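# Load a motor housing can into the press nest

## Task

Pick a single motor housing can out of the steel tray on the robot's table and set it into the round nest beneath the press's raised ram, with its open end facing up and sitting all the way down; when finished, the robot must not be in contact with any can.

## Robot and tools

Robot: two arms, left_arm (on the +y side of the scene) and right_arm (on the -y side). These names do not correspond to image sides. Each has a parallel gripper whose fingers point along the gripper's +z axis and close along its y axis. The reported end_effector_position is the spot between the finger pads, just under 1 cm behind the tips.

Scene frame: origin at table-top height, midway between the nominal arm bases. +x points out over the table and +z points up. Results report each gripper's end_effector_position in metres and end_effector_quat_wxyz in this frame. Printed positions can be off, more so at long reach. A BASES line, if present, gives the calibrated base locations.

Row layout (shared by execute_actions and move): one flat list of 14 numbers, each in [-1, 1], covering both arms even if only one moves. The order is left_arm dx, dy, dz, rx, ry, rz, opening, then the same seven for right_arm. The six pose numbers are offsets, not poses. Each is measured from that arm's Hand target as it stood when the action or move began, along that Hand target's own axes. A value of 1.0 equals 0.6 m of travel or 180 degrees; rx, ry, rz together form one rotation vector. Sending 0 for all six pose numbers commands the arm back to its Hand target. Opening is absolute: +1 is fully open (about 87 mm between pads), +0.5 about 69 mm, 0 about 43 mm, -0.5 about 18 mm, -1 closed. Any number you send for the opening is a command, so resend the present value to leave a gripper unchanged.

execute_actions(actions, cameras): actions is a list of actions. Each action is a table of up to 15 rows, and each row lasts one control step (1/30 s). A shorter table repeats its last row until 15 steps have run. Every row counts from the action's starting Hand target, not from the row before. The next action starts from the new Hand target, so repeating an offset moves further. An empty list just returns state and images. The result also lists end_effector_position at some steps; a step marked HELD with an arm label had part of that arm's row withheld.

move(target, speed, blend, opening_speed, blocking, cameras): drives each gripper along a straight line toward its target. target is one 14-number row, or a list of up to 15 rows that differ only in their pose offsets. Every row counts from the same starting Hand targets. speed is in m/s, from 0.002 to 0.5 (default 0.25); turn rate is capped at twice that in rad/s. It can be one value or one per target. blend (m) rounds corners when you give a list of targets. opening_speed (0.2 or more, scale units per second) ramps the fingers; without it the opening is sent at once. Paths are capped at 10 s and do not avoid obstacles or the other arm. Faster moves lag and stray more and hit harder. With blocking=false the move runs on while you think; call wait or stop before sending anything else. The result ends with a move: line saying how it ended (done, off_target, moving, held, fault) and which limits acted (limits=paced means the command was clipped, limits=held means steps were withheld). done means the arm rests within 10 mm and 2 degrees of its target. It says nothing about contact.

wait(seconds 0 to 10) lets time pass while each arm holds its command. stop() brakes a running move. zoom_image(camera, region=[x0,y0,x1,y1]) enlarges part of the latest image from cam_head_left or cam_head_right (each 672x504), up to 504x504 pixels. finished_scene(scene=1) ends the attempt and cannot be undone; call it only once the can is seated and released.

Controller behaviour: on each step the command is clipped to within 100 mm and 20 degrees of the measured pose. Hand target in the result is the clipped command, and later offsets count from it. The gripper may settle short of or below it, or tilt, because of friction and weight. Check where it actually went and correct it. An arm blocked by an object keeps pushing until you command its target back behind the gripper. A pose unreachable line names an arm whose command the clearance check withheld. That check does not stop the grippers from meeting each other.

Gripping: grip_measured uses the same scale as the opening command. To hold firmly, command about 0.04 below the reading at first touch; commanding less below grips more lightly. Readings may be off by about 1 mm (0.043). Fast closes can squeeze too hard.

Other readouts: joint ranges in rad (waist -2.618 to 3.054, shoulder 0 to 3.142, elbow 0 to 3.142, straight at 2.901, wrist pitch and yaw ±1.571, wrist roll ±2.094). Joint torques include the arm's own weight and are positive toward larger joint values; joints 1 to 3 wrap at ±28 N m. Motor heat rises when an arm holds a load, stays stretched out or presses toward an unreachable pose. A MOTOR HOT line appears at 75 °C. At 90 °C the arm folds and goes idle, and at 100 °C it goes limp.

Avoid: dropping the can or letting it fall off the table, releasing it while it still moves, slamming, hard pushes, and pressing or hitting the arms against each other. Brief tugs on a held part or pushes on loose objects may happen, so grip securely. Finish with the grippers clear of every can.

Each tool is called after ">>>" as name(argument=value, ...), one argument or row to a line, values as JSON.

## Session

>>> execute_actions(
  actions=[],
)

Scene clock: 0.00 s.
left_arm: end_effector_position=(+0.4891, +0.2555, +0.2807) grip_measured=+0.972 end_effector_quat_wxyz=(+0.465, +0.043, +0.806, +0.364) | right_arm: end_effector_position=(+0.5203, -0.4964, +0.3712) grip_measured=+0.978 end_effector_quat_wxyz=(+0.724, +0.437, +0.511, -0.150)
Joint positions: left_arm=[-0.441 1.759 1.63 -0.401 -0.93 0.278 0.986] | right_arm=[-0.099 1.771 1.565 0.339 0.781 0.41 0.989]
Joint velocities: left_arm=[-0.017 0.012 -0.007 -0.066 0.022 -0.066 0.008] | right_arm=[0.012 -0.017 -0.012 -0.066 0.022 -0.007 0.018]
Joint torques (N m): no reading
Heat: left arm: 33 °C; right arm: 36 °C.
Hand target: left_arm +0.4886, +0.2557, +0.2899; +0.475, +0.036, +0.802, +0.361 | right_arm +0.5166, -0.4959, +0.3856; +0.734, +0.438, +0.499, -0.144
Tool commands: left_gripper/opening=+1.0 right_gripper/opening=+1.0

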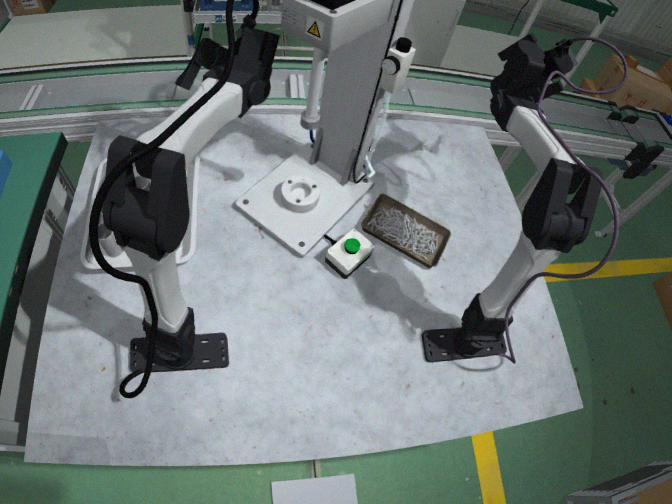

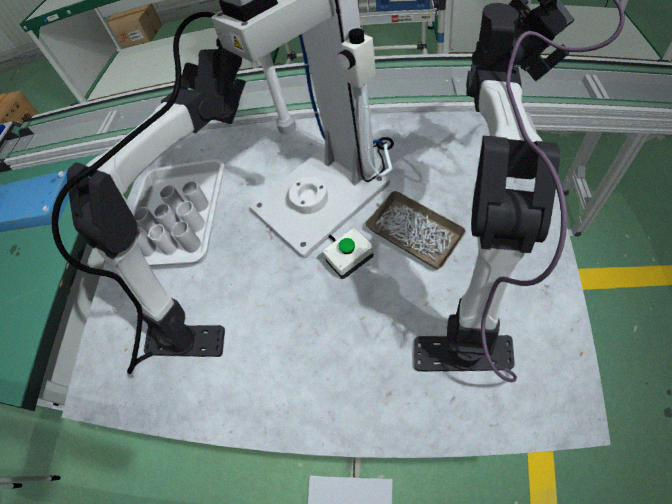

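>>> zoom_image(
  camera="cam_head_right",
  region=[100, 140, 260, 280],
)

>>> zoom_image(
  camera="cam_head_left",
  region=[70, 130, 400, 280],
)

>>> zoom_image(
  camera="cam_head_right",
  region=[220, 110, 420, 280],
)

Scaled by 3.150.

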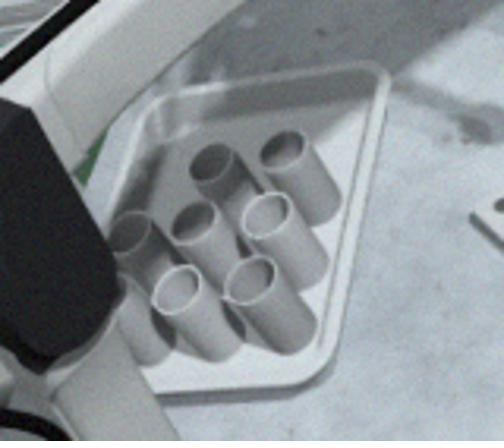

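Scaled by 1.527.

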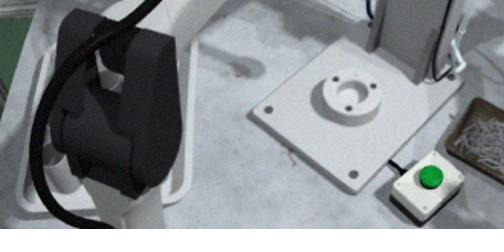

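Scaled by 2.520.

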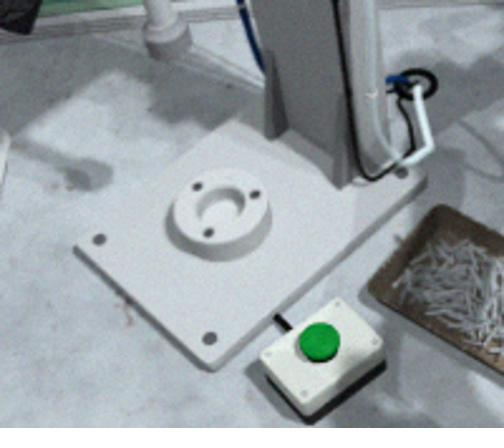

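>>> move(
  target=[0.068,0.003,-0.225,0.247,0.325,-0.025,1,0,0,0,0,0,0,1],
)

Scene clock: 16.60 s.
left_arm: end_effector_position=(+0.3684, +0.1957, +0.2940) grip_measured=+0.972 end_effector_quat_wxyz=(+0.239, +0.005, +0.970, -0.048) | right_arm: end_effector_position=(+0.5203, -0.4964, +0.3712) grip_measured=+0.978 end_effector_quat_wxyz=(+0.724, +0.437, +0.511, -0.150)
Joint positions: left_arm=[-0.294 1.824 2.292 -1.546 -0.017 -0.226 0.986] | right_arm=[-0.099 1.771 1.565 0.339 0.781 0.41 0.989]
Joint velocities: left_arm=[0.032 -0.002 -0.007 -0.007 -0.095 -0.081 -0.008] | right_arm=[-0.007 -0.002 -0.007 -0.022 -0.066 -0.139 -0.008]
Joint torques (N m): left_arm=[0.73 -11.51 4.01 0.87 0.16 -0.04] | right_arm=[-0.23 -9.36 8.21 1.63 -0.06 -0.04]
Heat: left arm: 37 °C; right arm: 40 °C.
Hand target: left_arm +0.3605, +0.1982, +0.3015; +0.071, -0.002, +0.997, -0.013 | right_arm +0.5166, -0.4959, +0.3856; +0.734, +0.438, +0.499, -0.144
Off the commanded pose: left_arm 0.012 m, 28 deg; orientation clipped | right_arm 0.015 m, 2 deg.
joint sent to its limit (left arm) — joint 4 (wrist pitch), lower limit. The joint targets are off in orientation, not in position.
move: off_target (left_arm, right_arm); limits=paced

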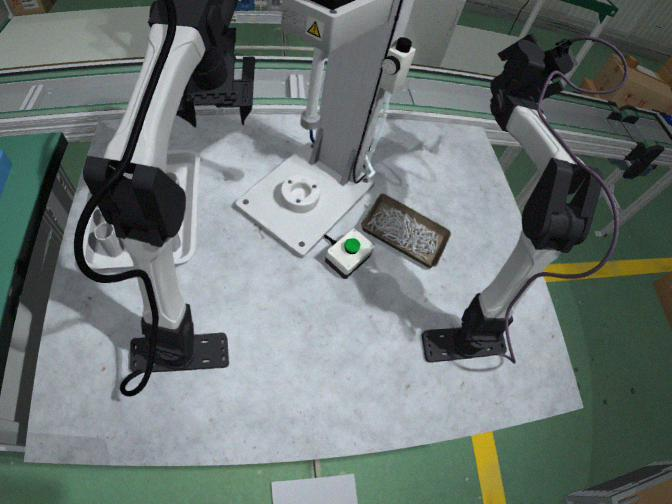

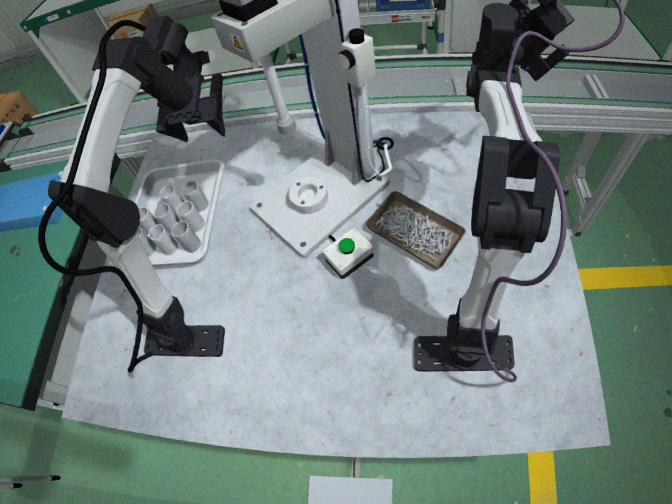

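>>> zoom_image(
  camera="cam_head_right",
  region=[100, 20, 340, 270],
)

>>> zoom_image(
  camera="cam_head_left",
  region=[70, 20, 390, 280],
)

Scaled by 2.016.

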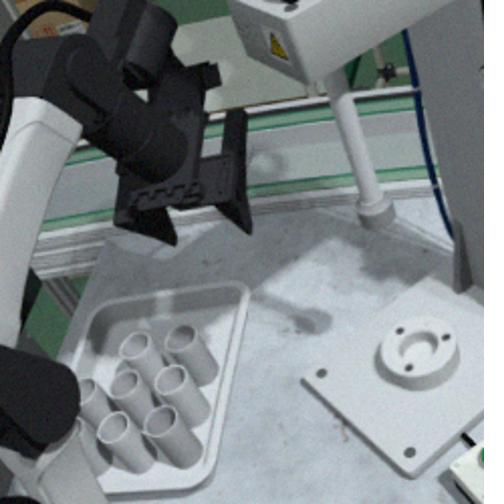

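Scaled by 1.575.

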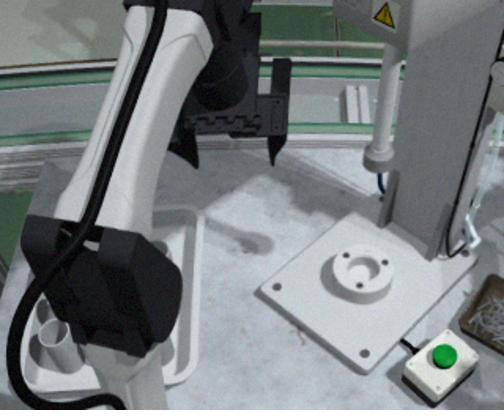

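>>> move(
  target=[0.063,0.092,0.2075,-0.008,0.045,0.001,1,0,0,0,0,0,0,1],
)

>>> zoom_image(
  camera="cam_head_right",
  region=[80, 80, 330, 280],
)

>>> zoom_image(
  camera="cam_head_left",
  region=[60, 80, 310, 280],
)

Scene clock: 62.37 s.
left_arm: end_effector_position=(+0.3414, +0.2492, +0.1731) grip_measured=+0.972 end_effector_quat_wxyz=(+0.017, -0.006, +1.000, -0.002) | right_arm: end_effector_position=(+0.5203, -0.4964, +0.3712) grip_measured=+0.978 end_effector_quat_wxyz=(+0.724, +0.437, +0.511, -0.150)
Joint positions: left_arm=[-0.158 1.926 1.937 -1.547 0 -0.116 0.986] | right_arm=[-0.099 1.771 1.565 0.339 0.781 0.41 0.989]
Joint velocities: left_arm=[0.002 -0.002 0.007 -0.022 0.007 -0.022 -0.003] | right_arm=[0.007 -0.002 -0.002 -0.051 0.037 -0.007 -0.013]
Joint torques (N m): left_arm=[0.57 -9.1 4.78 0.15 0.03 0.21] | right_arm=[-0.21 -9.36 8.21 1.63 -0.06 -0.04]
Heat: left arm: 40 °C; right arm: 44 °C.
Hand target: left_arm +0.3395, +0.2527, +0.1702; +0.002, -0.003, +1.000, +0.004 | right_arm +0.5166, -0.4959, +0.3856; +0.734, +0.438, +0.499, -0.144
Off the commanded pose: left_arm 0.002 m, 2 deg | right_arm 0.015 m, 2 deg.
joint sent to its limit (left arm) — joint 4 (wrist pitch), lower limit. The joint targets still meet the commanded pose.
move: off_target (right_arm)

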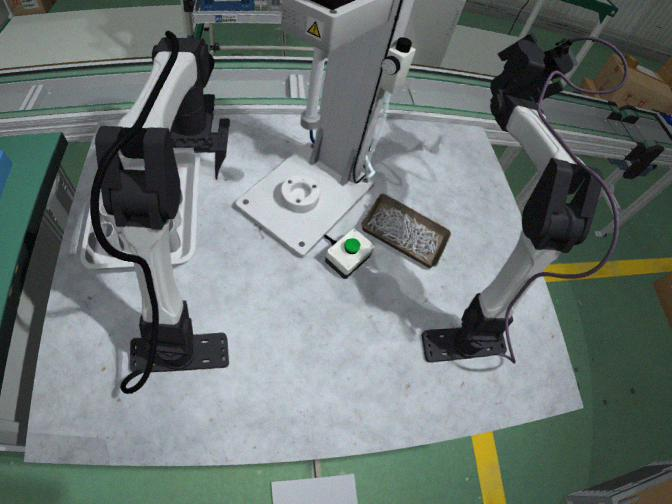

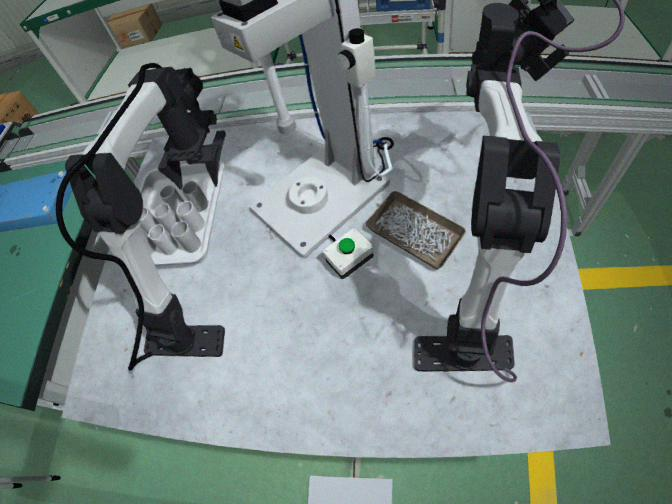

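Scaled by 2.016.

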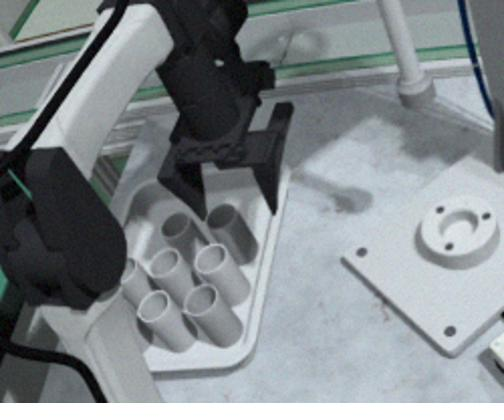

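Scaled by 2.016.

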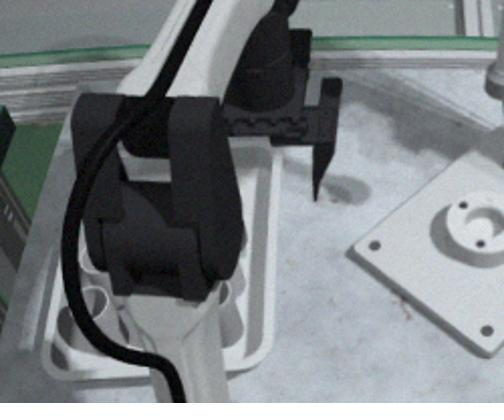

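>>> move(
  target=[-0.05,0.05,0.067,0,0,0,1,0,0,0,0,0,0,1],
)

>>> zoom_image(
  camera="cam_head_right",
  region=[80, 100, 280, 280],
)

>>> zoom_image(
  camera="cam_head_left",
  region=[60, 80, 310, 280],
)

Scene clock: 73.37 s.
left_arm: end_effector_position=(+0.3659, +0.2818, +0.1337) grip_measured=+0.972 end_effector_quat_wxyz=(+0.001, -0.007, +1.000, +0.002) | right_arm: end_effector_position=(+0.5203, -0.4964, +0.3712) grip_measured=+0.978 end_effector_quat_wxyz=(+0.724, +0.437, +0.511, -0.150)
Joint positions: left_arm=[-0.069 2.03 1.922 -1.462 -0.004 -0.031 0.986] | right_arm=[-0.099 1.771 1.565 0.339 0.781 0.41 0.989]
Joint velocities: left_arm=[0.002 -0.007 -0.022 0.051 -0.022 -0.051 0.034] | right_arm=[0.017 -0.007 -0.002 0.022 -0.007 -0.095 0.003]
Joint torques (N m): left_arm=[0.17 -10 5.05 0.3 0.04 0.13] | right_arm=[-0.23 -9.36 8.2 1.63 -0.06 -0.04]
Heat: left arm: 41 °C; right arm: 45 °C.
Hand target: left_arm +0.3692, +0.2839, +0.1298; +0.002, -0.003, +1.000, +0.006 | right_arm +0.5166, -0.4959, +0.3856; +0.734, +0.438, +0.499, -0.144
Off the commanded pose: left_arm 0.005 m, 1 deg | right_arm 0.015 m, 2 deg.
move: off_target (right_arm)

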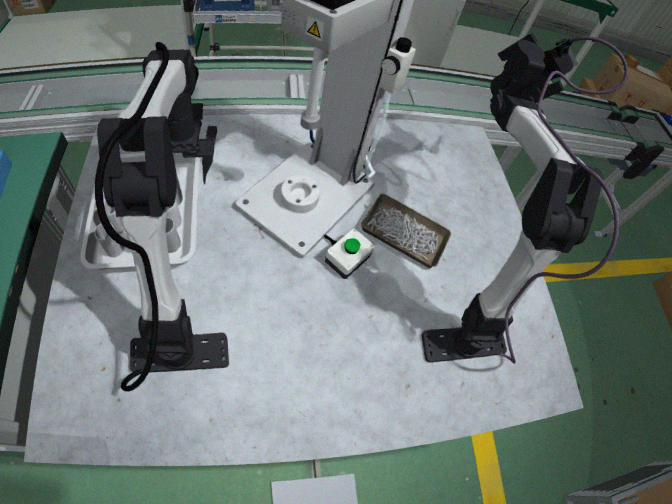

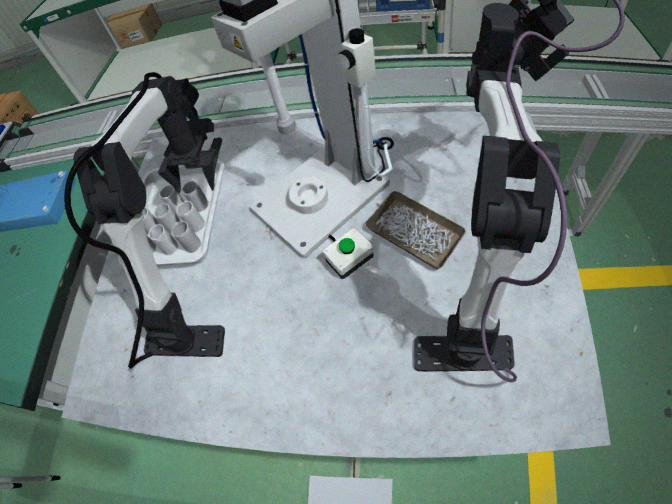

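Scaled by 2.520.

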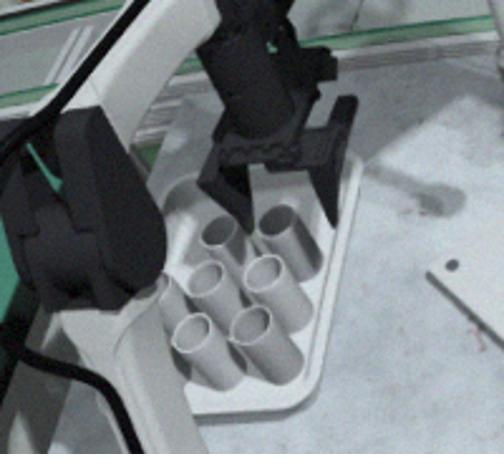

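Scaled by 2.016.

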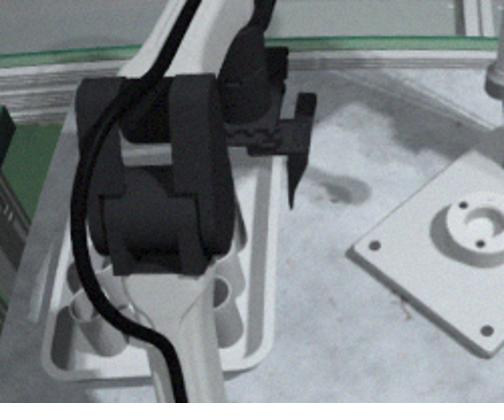

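>>> move(
  target=[-0.085,0.068,-0.05,0.109,-0.263,0.2335,0.5,0,0,0,0,0,0,1],
)

>>> zoom_image(
  camera="cam_head_right",
  region=[80, 100, 280, 280],
)

>>> zoom_image(
  camera="cam_head_left",
  region=[60, 80, 310, 280],
)

Scene clock: 113.17 s.
left_arm: end_effector_position=(+0.4194, +0.3254, +0.1565) grip_measured=+0.500 end_effector_quat_wxyz=(+0.373, +0.345, +0.846, -0.159) | right_arm: end_effector_position=(+0.5203, -0.4964, +0.3712) grip_measured=+0.978 end_effector_quat_wxyz=(+0.724, +0.437, +0.511, -0.150)
Joint positions: left_arm=[0.273 1.729 1.479 -0.869 0.728 0.925 0.75] | right_arm=[-0.099 1.771 1.565 0.339 0.781 0.41 0.989]
Joint velocities: left_arm=[0.007 0.012 0.017 -0.037 -0.081 0.007 -0.004] | right_arm=[0.007 0.002 -0.002 -0.007 -0.022 -0.066 0.013]
Joint torques (N m): left_arm=[0.57 -11.07 5.09 0.95 0.56 0.22] | right_arm=[-0.23 -9.36 8.21 1.62 -0.06 -0.04]
Heat: left arm: 41 °C; right arm: 46 °C.
Hand target: left_arm +0.4200, +0.3261, +0.1636; +0.386, +0.352, +0.839, -0.152 | right_arm +0.5166, -0.4959, +0.3856; +0.734, +0.438, +0.499, -0.144
Off the commanded pose: left_arm 0.004 m, 2 deg | right_arm 0.015 m, 2 deg.
move: off_target (right_arm)

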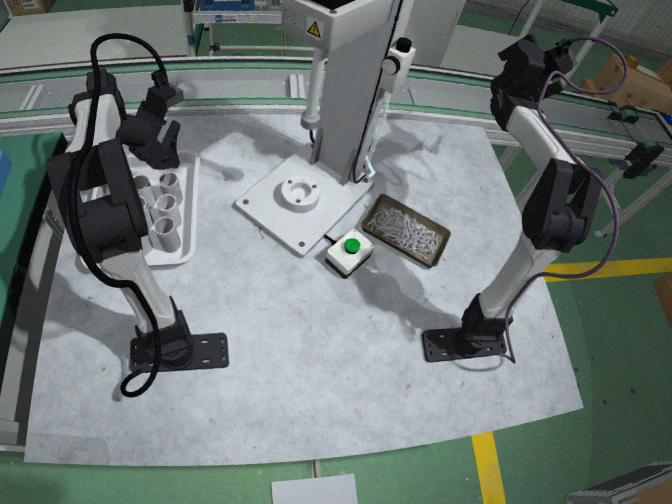

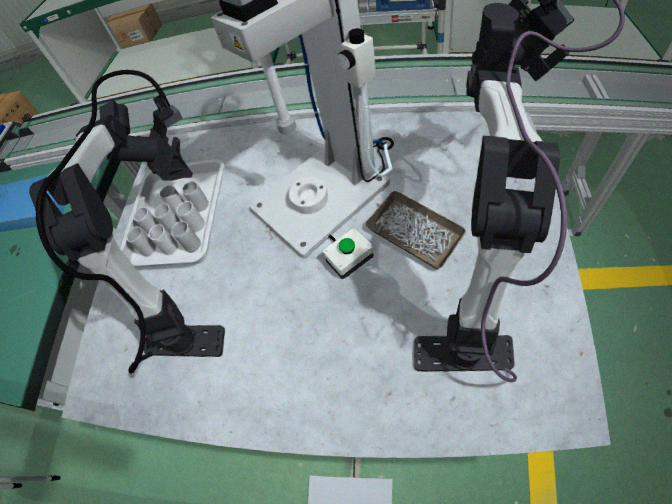

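Scaled by 2.520.

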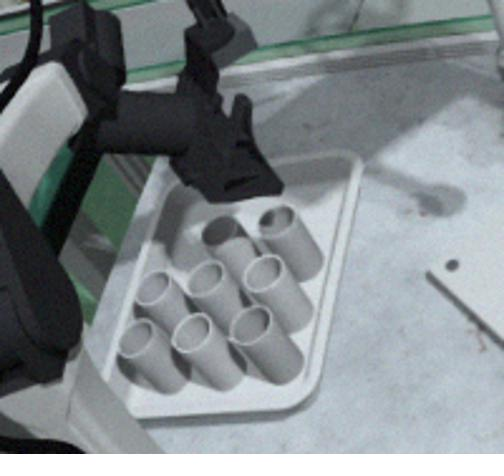

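Scaled by 2.016.

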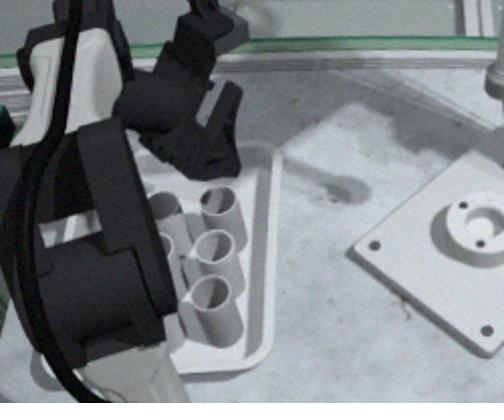

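>>> zoom_image(
  camera="cam_head_right",
  region=[140, 130, 230, 220],
)

>>> zoom_image(
  camera="cam_head_left",
  region=[120, 110, 210, 200],
)

Scaled by 5.600.

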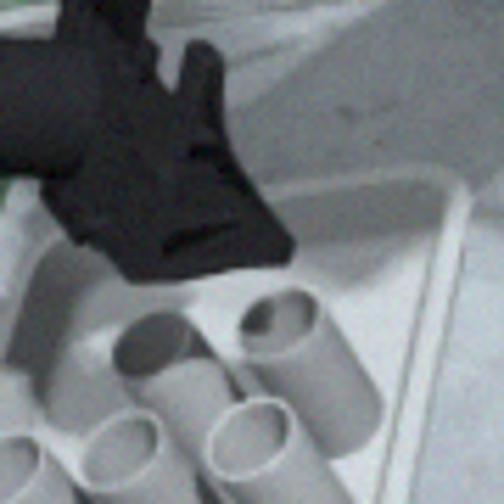

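Scaled by 5.600.

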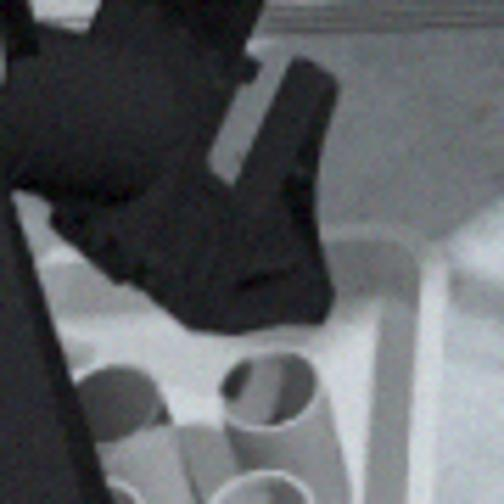

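>>> move(
  target=[0.0758,-0.0053,0.0443,0,0,0,0.5,0,0,0,0,0,0,1],
  speed=0.12,
)

>>> zoom_image(
  camera="cam_head_right",
  region=[140, 130, 230, 220],
)

>>> zoom_image(
  camera="cam_head_left",
  region=[120, 110, 210, 200],
)

Scene clock: 128.77 s.
left_arm: end_effector_position=(+0.4096, +0.3305, +0.1048) grip_measured=+0.500 end_effector_quat_wxyz=(+0.372, +0.346, +0.846, -0.159) | right_arm: end_effector_position=(+0.5203, -0.4964, +0.3712) grip_measured=+0.978 end_effector_quat_wxyz=(+0.724, +0.437, +0.511, -0.150)
Joint positions: left_arm=[0.296 1.728 1.274 -0.687 0.739 0.957 0.75] | right_arm=[-0.099 1.771 1.565 0.339 0.781 0.41 0.989]
Joint velocities: left_arm=[0.007 -0.007 -0.002 0.022 0.007 0.037 0.013] | right_arm=[0.002 -0.017 -0.007 0.037 -0.007 0.022 -0.024]
Joint torques (N m): left_arm=[0.66 -10.95 4.98 0.94 0.58 0.17] | right_arm=[-0.23 -9.35 8.21 1.63 -0.06 -0.04]
Heat: left arm: 42 °C; right arm: 46 °C.
Hand target: left_arm +0.4108, +0.3319, +0.1120; +0.386, +0.352, +0.839, -0.151 | right_arm +0.5166, -0.4959, +0.3856; +0.734, +0.438, +0.499, -0.144
Off the commanded pose: left_arm 0.007 m, 2 deg | right_arm 0.015 m, 2 deg.
move: off_target (right_arm)

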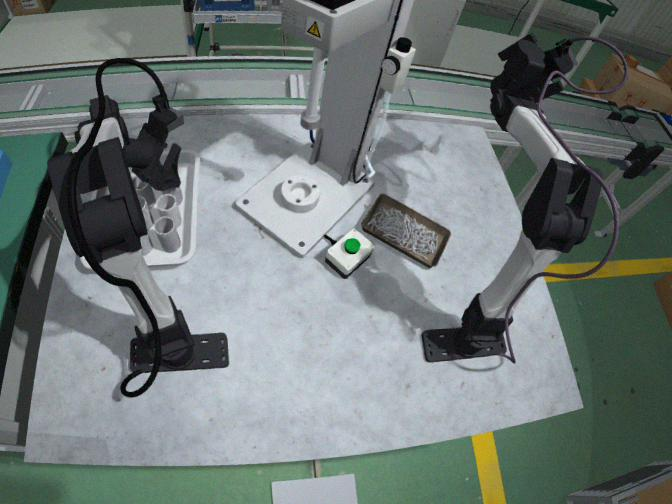

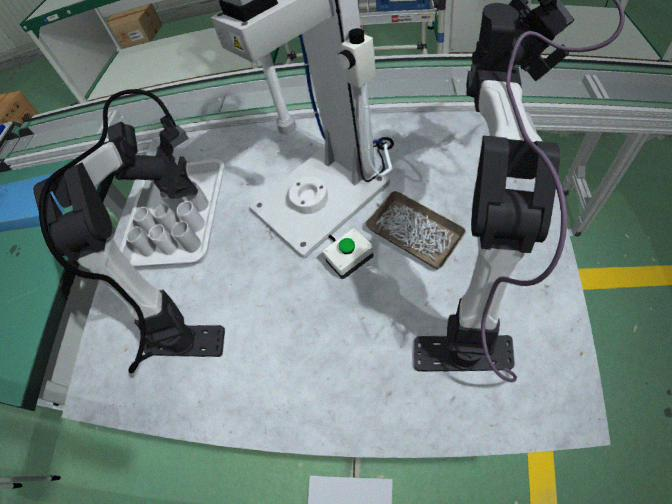

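Scaled by 5.600.

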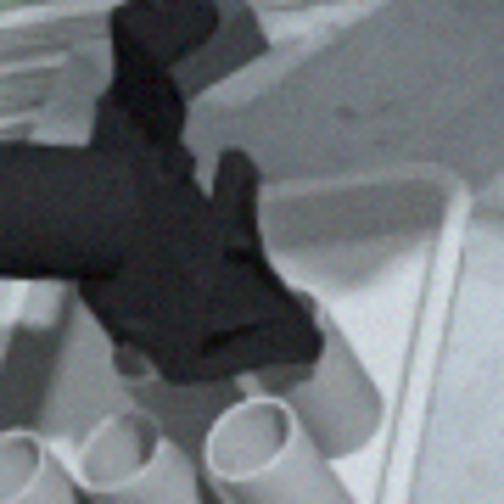

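Scaled by 5.600.

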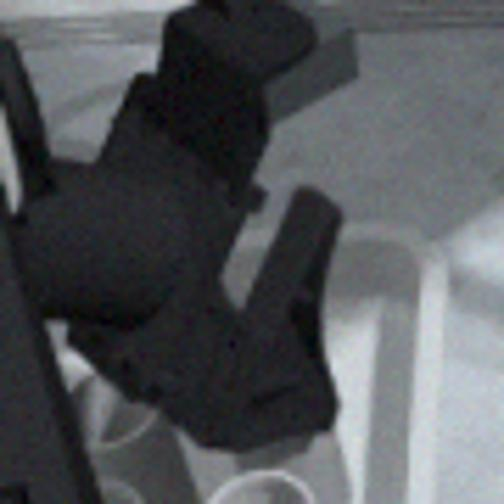

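>>> move(
  target=[0.0537,0.0058,0.0527,0,0,0,0.5,0,0,0,0,0,0,1],
  speed=0.08,
)

>>> zoom_image(
  camera="cam_head_right",
  region=[140, 130, 230, 220],
)

>>> zoom_image(
  camera="cam_head_left",
  region=[120, 120, 210, 210],
)

Scene clock: 137.77 s.
left_arm: end_effector_position=(+0.4165, +0.3288, +0.0786) grip_measured=+0.500 end_effector_quat_wxyz=(+0.395, +0.354, +0.834, -0.155) | right_arm: end_effector_position=(+0.5203, -0.4964, +0.3712) grip_measured=+0.978 end_effector_quat_wxyz=(+0.724, +0.437, +0.511, -0.150)
Joint positions: left_arm=[0.296 1.75 1.168 -0.512 0.765 0.958 0.75] | right_arm=[-0.099 1.771 1.565 0.339 0.781 0.41 0.989]
Joint velocities: left_arm=[0.007 0.012 -0.002 0.007 -0.022 0.007 0.001] | right_arm=[-0.002 -0.007 -0.012 -0.037 -0.081 0.066 -0.013]
Joint torques (N m): left_arm=[0.61 -6.52 4.52 0.99 0.32 0.16] | right_arm=[-0.23 -9.35 8.21 1.63 -0.06 -0.04]
Heat: left arm: 42 °C; right arm: 46 °C.
Hand target: left_arm +0.4150, +0.3332, +0.0666; +0.386, +0.352, +0.839, -0.152 | right_arm +0.5166, -0.4959, +0.3856; +0.734, +0.438, +0.499, -0.144
Off the commanded pose: left_arm 0.012 m, 1 deg | right_arm 0.015 m, 2 deg.
move: off_target (left_arm, right_arm)

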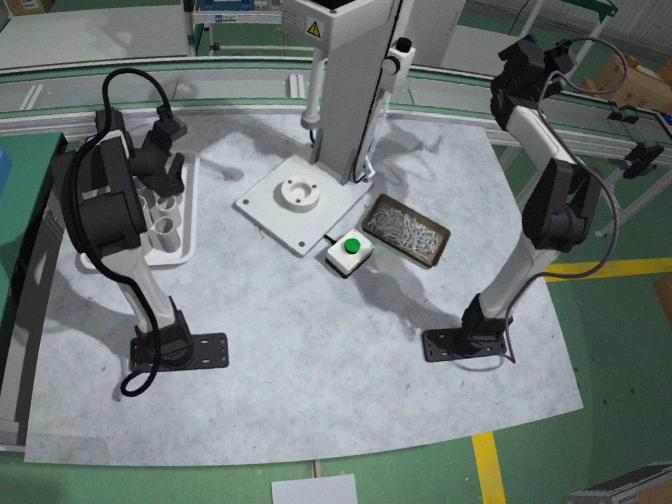

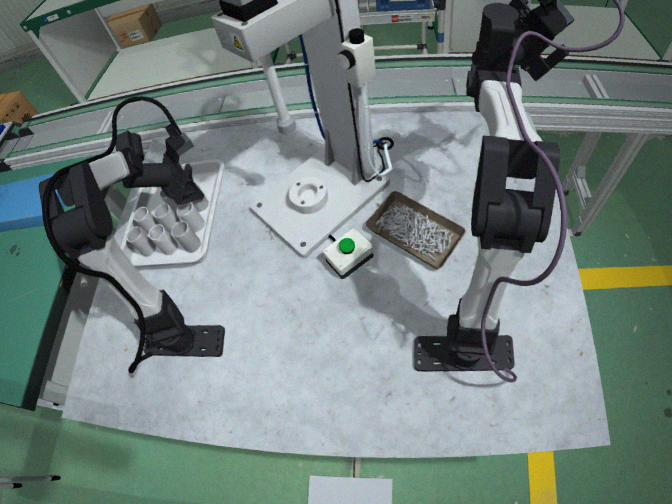

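Scaled by 5.600.

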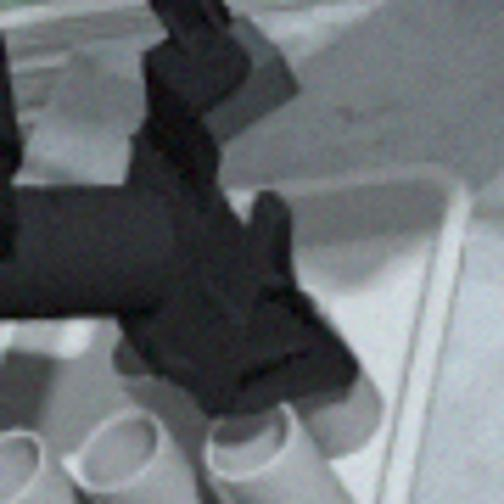

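Scaled by 5.600.

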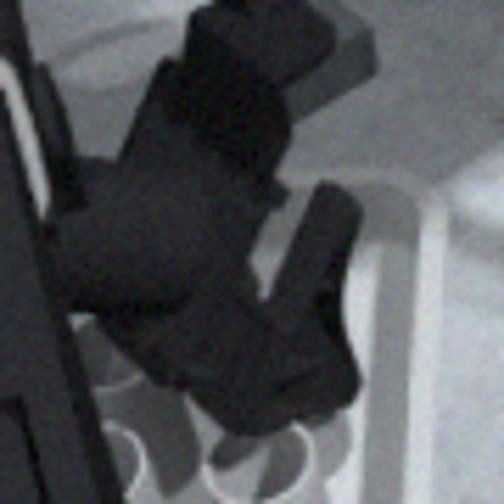

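>>> move(
  target=[-0.037,0,-0.03,0,0,0,0.5,0,0,0,0,0,0,1],
  speed=0.1,
)

>>> zoom_image(
  camera="cam_head_right",
  region=[120, 120, 240, 270],
)

>>> zoom_image(
  camera="cam_head_left",
  region=[80, 120, 220, 270],
)

Scene clock: 153.63 s.
left_arm: end_effector_position=(+0.4102, +0.3277, +0.0827) grip_measured=+0.500 end_effector_quat_wxyz=(+0.378, +0.348, +0.842, -0.165) | right_arm: end_effector_position=(+0.5203, -0.4964, +0.3712) grip_measured=+0.978 end_effector_quat_wxyz=(+0.724, +0.437, +0.511, -0.150)
Joint positions: left_arm=[0.296 1.75 1.202 -0.589 0.758 0.958 0.75] | right_arm=[-0.099 1.771 1.565 0.339 0.781 0.41 0.989]
Joint velocities: left_arm=[0.012 -0.017 -0.002 0.022 -0.007 0.007 -0.001] | right_arm=[-0.007 -0.007 0.007 -0.007 -0.095 0.022 0.003]
Joint torques (N m): left_arm=[0.31 -10.21 7.84 0.64 0.36 0.08] | right_arm=[-0.23 -9.35 8.21 1.63 -0.06 -0.04]
Heat: left arm: 41 °C; right arm: 47 °C.
Hand target: left_arm +0.4158, +0.3320, +0.0953; +0.386, +0.352, +0.839, -0.151 | right_arm +0.5166, -0.4959, +0.3856; +0.734, +0.438, +0.499, -0.144
Off the commanded pose: left_arm 0.014 m, 2 deg | right_arm 0.015 m, 2 deg.
move: off_target (left_arm, right_arm)

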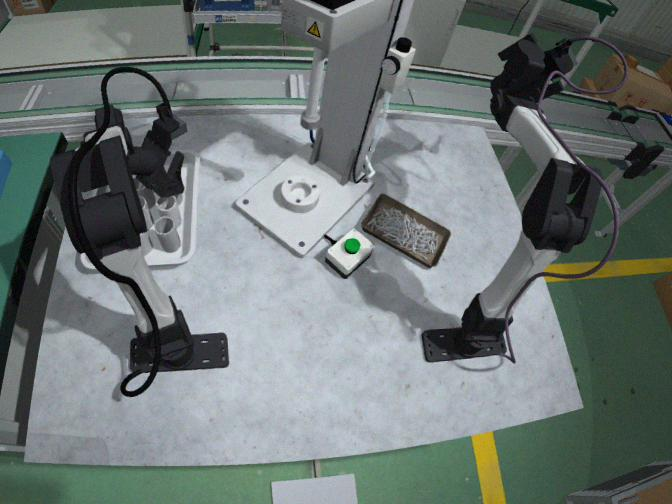

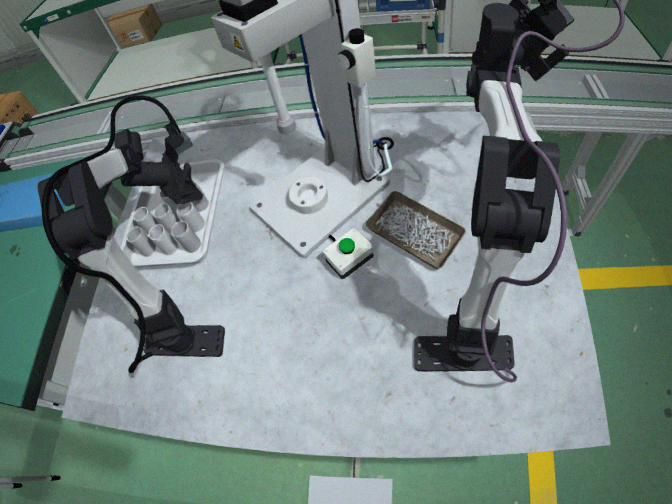

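Scaled by 3.360.

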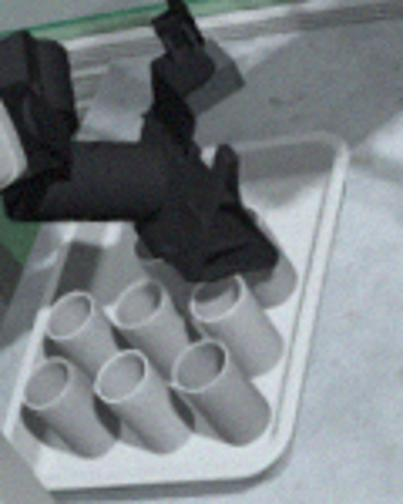

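Scaled by 3.360.

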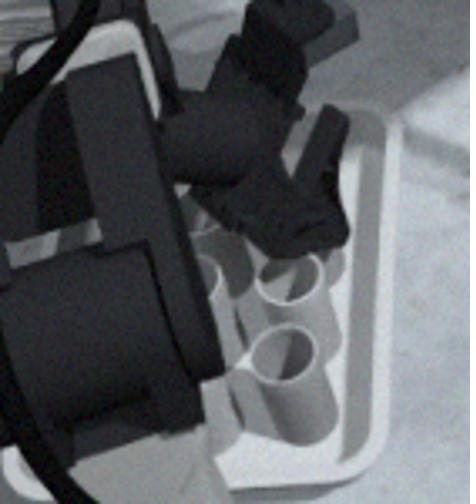

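>>> move(
  target=[
    [-0.0766,0,-0.0643,0,0,0,0.5,0,0,0,0,0,0,1],
    [0.029,-0.144,-0.151,-0.1445,-0.0038,-0.131,0.5,0,0,0,0,0,0,1],
  ],
  blend=[0.02,0],
)

>>> zoom_image(
  camera="cam_head_right",
  region=[120, 150, 240, 270],
)

>>> zoom_image(
  camera="cam_head_left",
  region=[90, 150, 210, 270],
)

Scene clock: 168.43 s.
left_arm: end_effector_position=(+0.2971, +0.3264, +0.1446) grip_measured=+0.500 end_effector_quat_wxyz=(+0.418, +0.082, +0.904, -0.042) | right_arm: end_effector_position=(+0.5203, -0.4964, +0.3712) grip_measured=+0.978 end_effector_quat_wxyz=(+0.724, +0.437, +0.511, -0.150)
Joint positions: left_arm=[0.279 0.998 0.783 -0.56 0.39 0.347 0.75] | right_arm=[-0.099 1.771 1.565 0.339 0.781 0.41 0.989]
Joint velocities: left_arm=[-0.012 -0.007 0.012 -0.022 0.007 -0.007 0.001] | right_arm=[-0.002 -0.007 0.012 -0.037 0.037 0.022 -0.008]
Joint torques (N m): left_arm=[-0.58 -3.52 5.49 1.44 0.17 -0.08] | right_arm=[-0.21 -9.36 8.21 1.63 -0.06 -0.04]
Heat: left arm: 41 °C; right arm: 47 °C.
Hand target: left_arm +0.2979, +0.3260, +0.1447; +0.422, +0.080, +0.902, -0.038 | right_arm +0.5166, -0.4959, +0.3856; +0.734, +0.438, +0.499, -0.144
Off the commanded pose: left_arm 0.005 m, 1 deg | right_arm 0.015 m, 2 deg.
move: off_target (right_arm)

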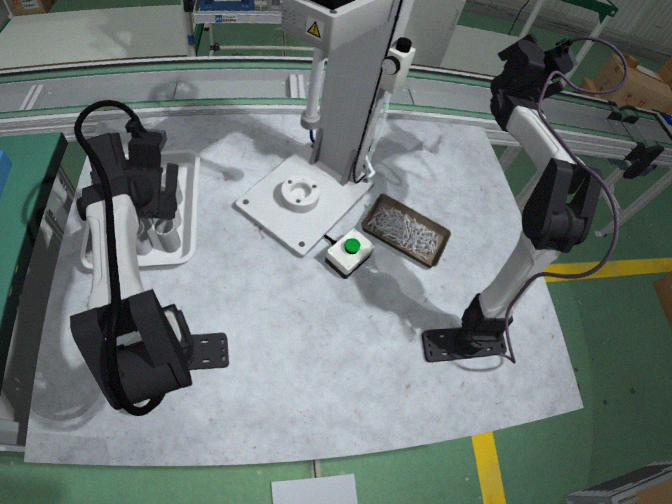

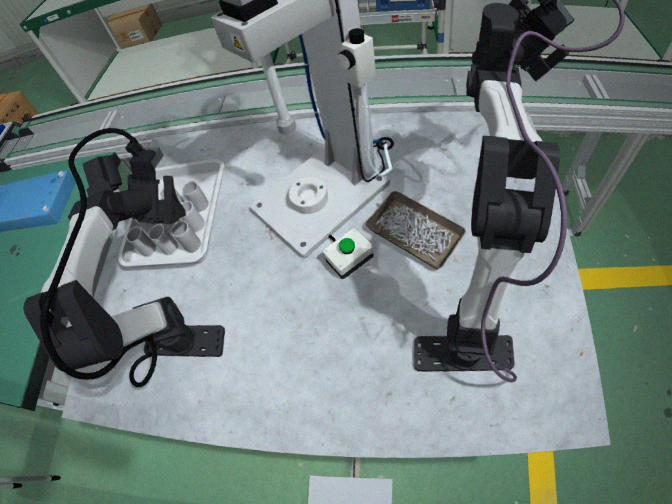

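Scaled by 4.200.

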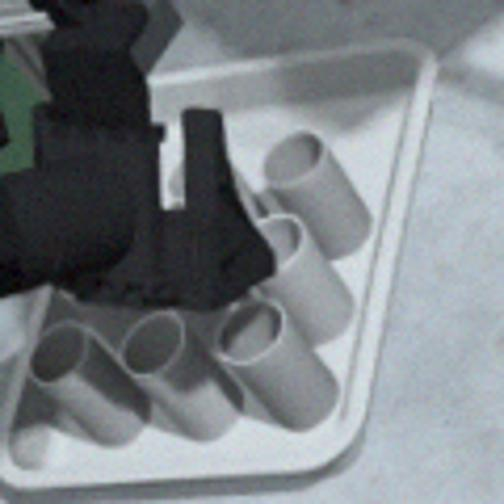

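Scaled by 4.200.

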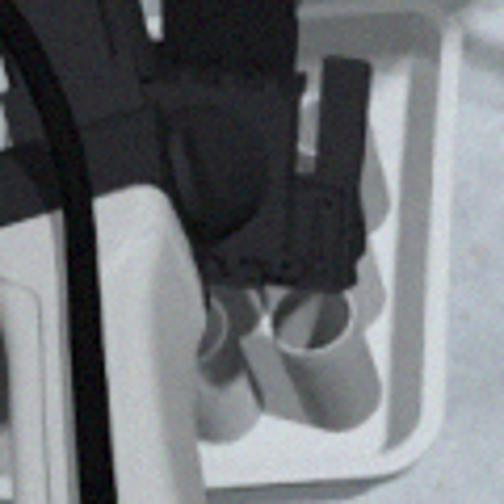

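>>> move(
  target=[0.0512,-0.005,0.0685,0,0,0,0.45,0,0,0,0,0,0,1],
  speed=0.12,
)

>>> zoom_image(
  camera="cam_head_right",
  region=[120, 150, 240, 270],
)

>>> zoom_image(
  camera="cam_head_left",
  region=[90, 150, 210, 270],
)

Scene clock: 181.10 s.
left_arm: end_effector_position=(+0.3072, +0.3213, +0.0981) grip_measured=+0.450 end_effector_quat_wxyz=(+0.424, +0.083, +0.901, -0.040) | right_arm: end_effector_position=(+0.5203, -0.4964, +0.3712) grip_measured=+0.978 end_effector_quat_wxyz=(+0.724, +0.437, +0.511, -0.150)
Joint positions: left_arm=[0.237 1.039 0.605 -0.314 0.36 0.314 0.725] | right_arm=[-0.099 1.771 1.565 0.339 0.781 0.41 0.989]
Joint velocities: left_arm=[0.002 -0.007 -0.002 -0.007 -0.022 0.007 0.004] | right_arm=[-0.002 -0.002 0.012 0.022 0.007 0.007 0.008]
Joint torques (N m): left_arm=[-0.62 -1.88 5.64 1.43 0.15 -0.06] | right_arm=[-0.23 -9.35 8.21 1.63 -0.06 -0.04]
Heat: left arm: 39 °C; right arm: 47 °C.
Hand target: left_arm +0.3084, +0.3211, +0.0946; +0.423, +0.079, +0.902, -0.039 | right_arm +0.5166, -0.4959, +0.3856; +0.734, +0.438, +0.499, -0.144
Off the commanded pose: left_arm 0.004 m, 0 deg | right_arm 0.015 m, 2 deg.
move: off_target (right_arm)

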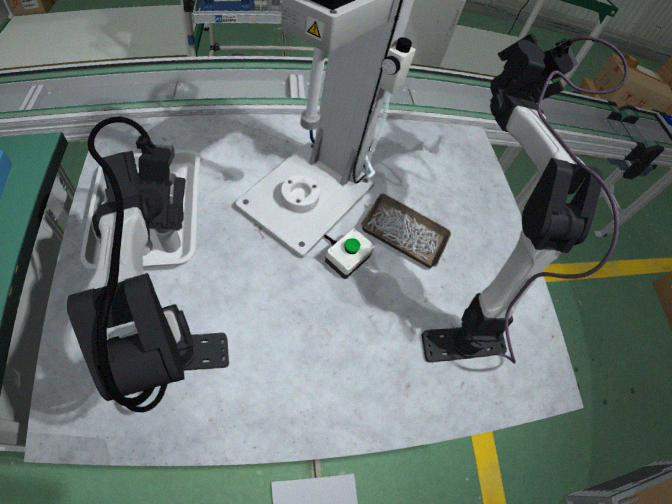

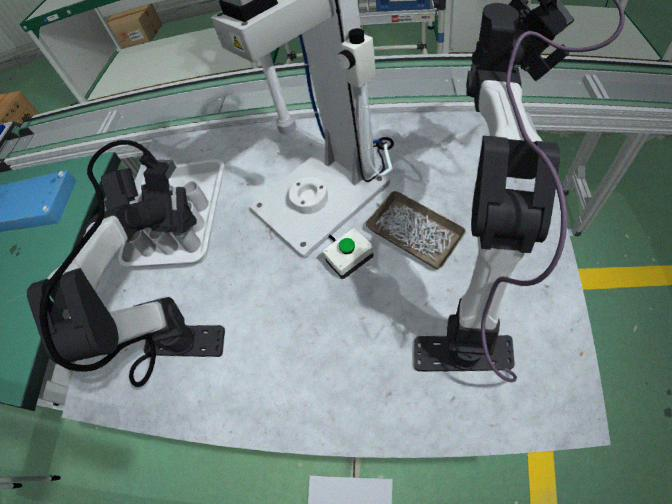

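Scaled by 4.200.

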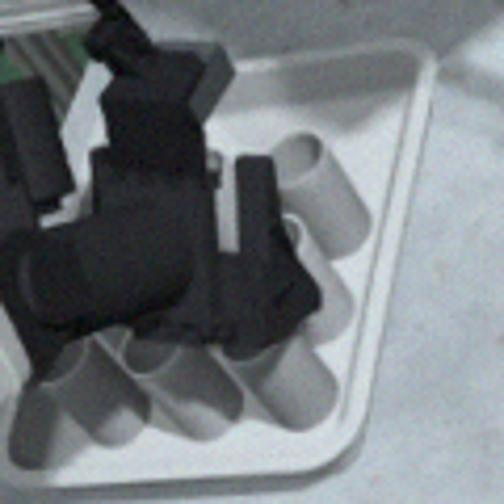

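Scaled by 4.200.

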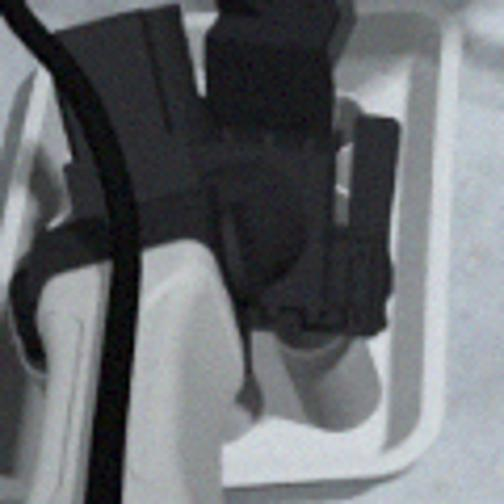

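>>> move(
  target=[0.045,0,0.04,0,0,0,0.45,0,0,0,0,0,0,1],
  speed=0.08,
)

>>> zoom_image(
  camera="cam_head_right",
  region=[120, 150, 240, 270],
)

>>> zoom_image(
  camera="cam_head_left",
  region=[90, 150, 210, 270],
)

Scene clock: 184.90 s.
left_arm: end_effector_position=(+0.3230, +0.3242, +0.0809) grip_measured=+0.450 end_effector_quat_wxyz=(+0.458, +0.092, +0.884, -0.028) | right_arm: end_effector_position=(+0.5203, -0.4964, +0.3712) grip_measured=+0.978 end_effector_quat_wxyz=(+0.724, +0.437, +0.511, -0.150)
Joint positions: left_arm=[0.232 1.087 0.504 -0.085 0.363 0.314 0.725] | right_arm=[-0.099 1.771 1.565 0.339 0.781 0.41 0.989]
Joint velocities: left_arm=[-0.007 -0.002 0.017 -0.007 0.037 -0.022 -0.004] | right_arm=[-0.012 0.002 -0.007 -0.037 0.007 0.007 -0.003]
Joint torques (N m): left_arm=[-0.31 -1.21 3.97 1.06 0.11 -0.09] | right_arm=[-0.23 -9.36 8.21 1.63 -0.06 -0.04]
Heat: left arm: 39 °C; right arm: 47 °C.
Hand target: left_arm +0.3090, +0.3210, +0.0582; +0.423, +0.079, +0.902, -0.039 | right_arm +0.5166, -0.4959, +0.3856; +0.734, +0.438, +0.499, -0.144
Off the commanded pose: left_arm 0.026 m, 5 deg | right_arm 0.015 m, 2 deg.
move: off_target (left_arm, right_arm)

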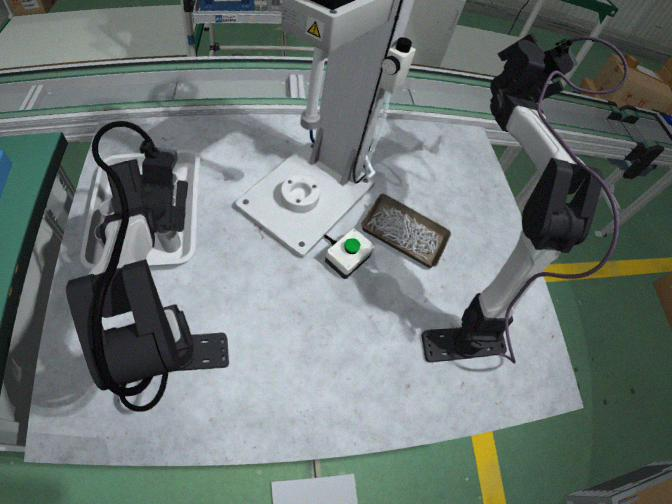

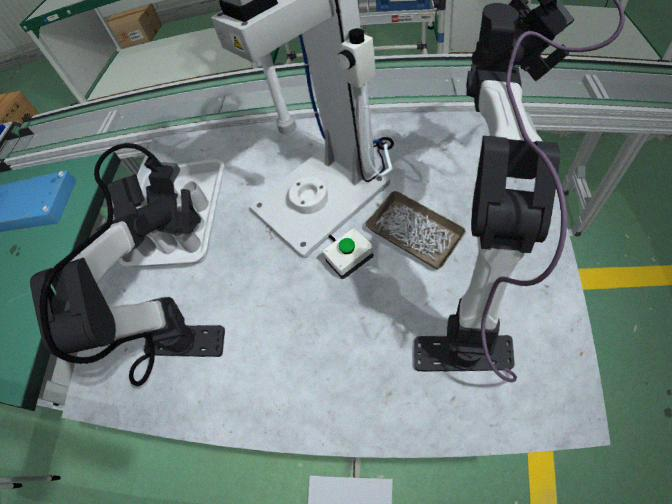

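Scaled by 4.200.

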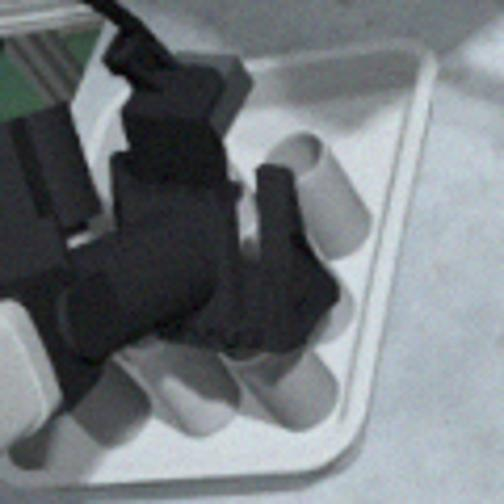

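Scaled by 4.200.

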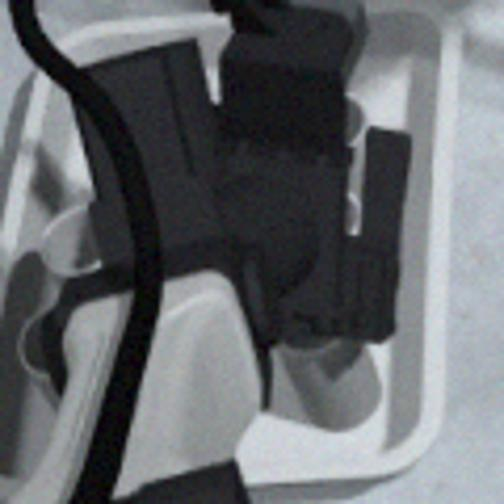

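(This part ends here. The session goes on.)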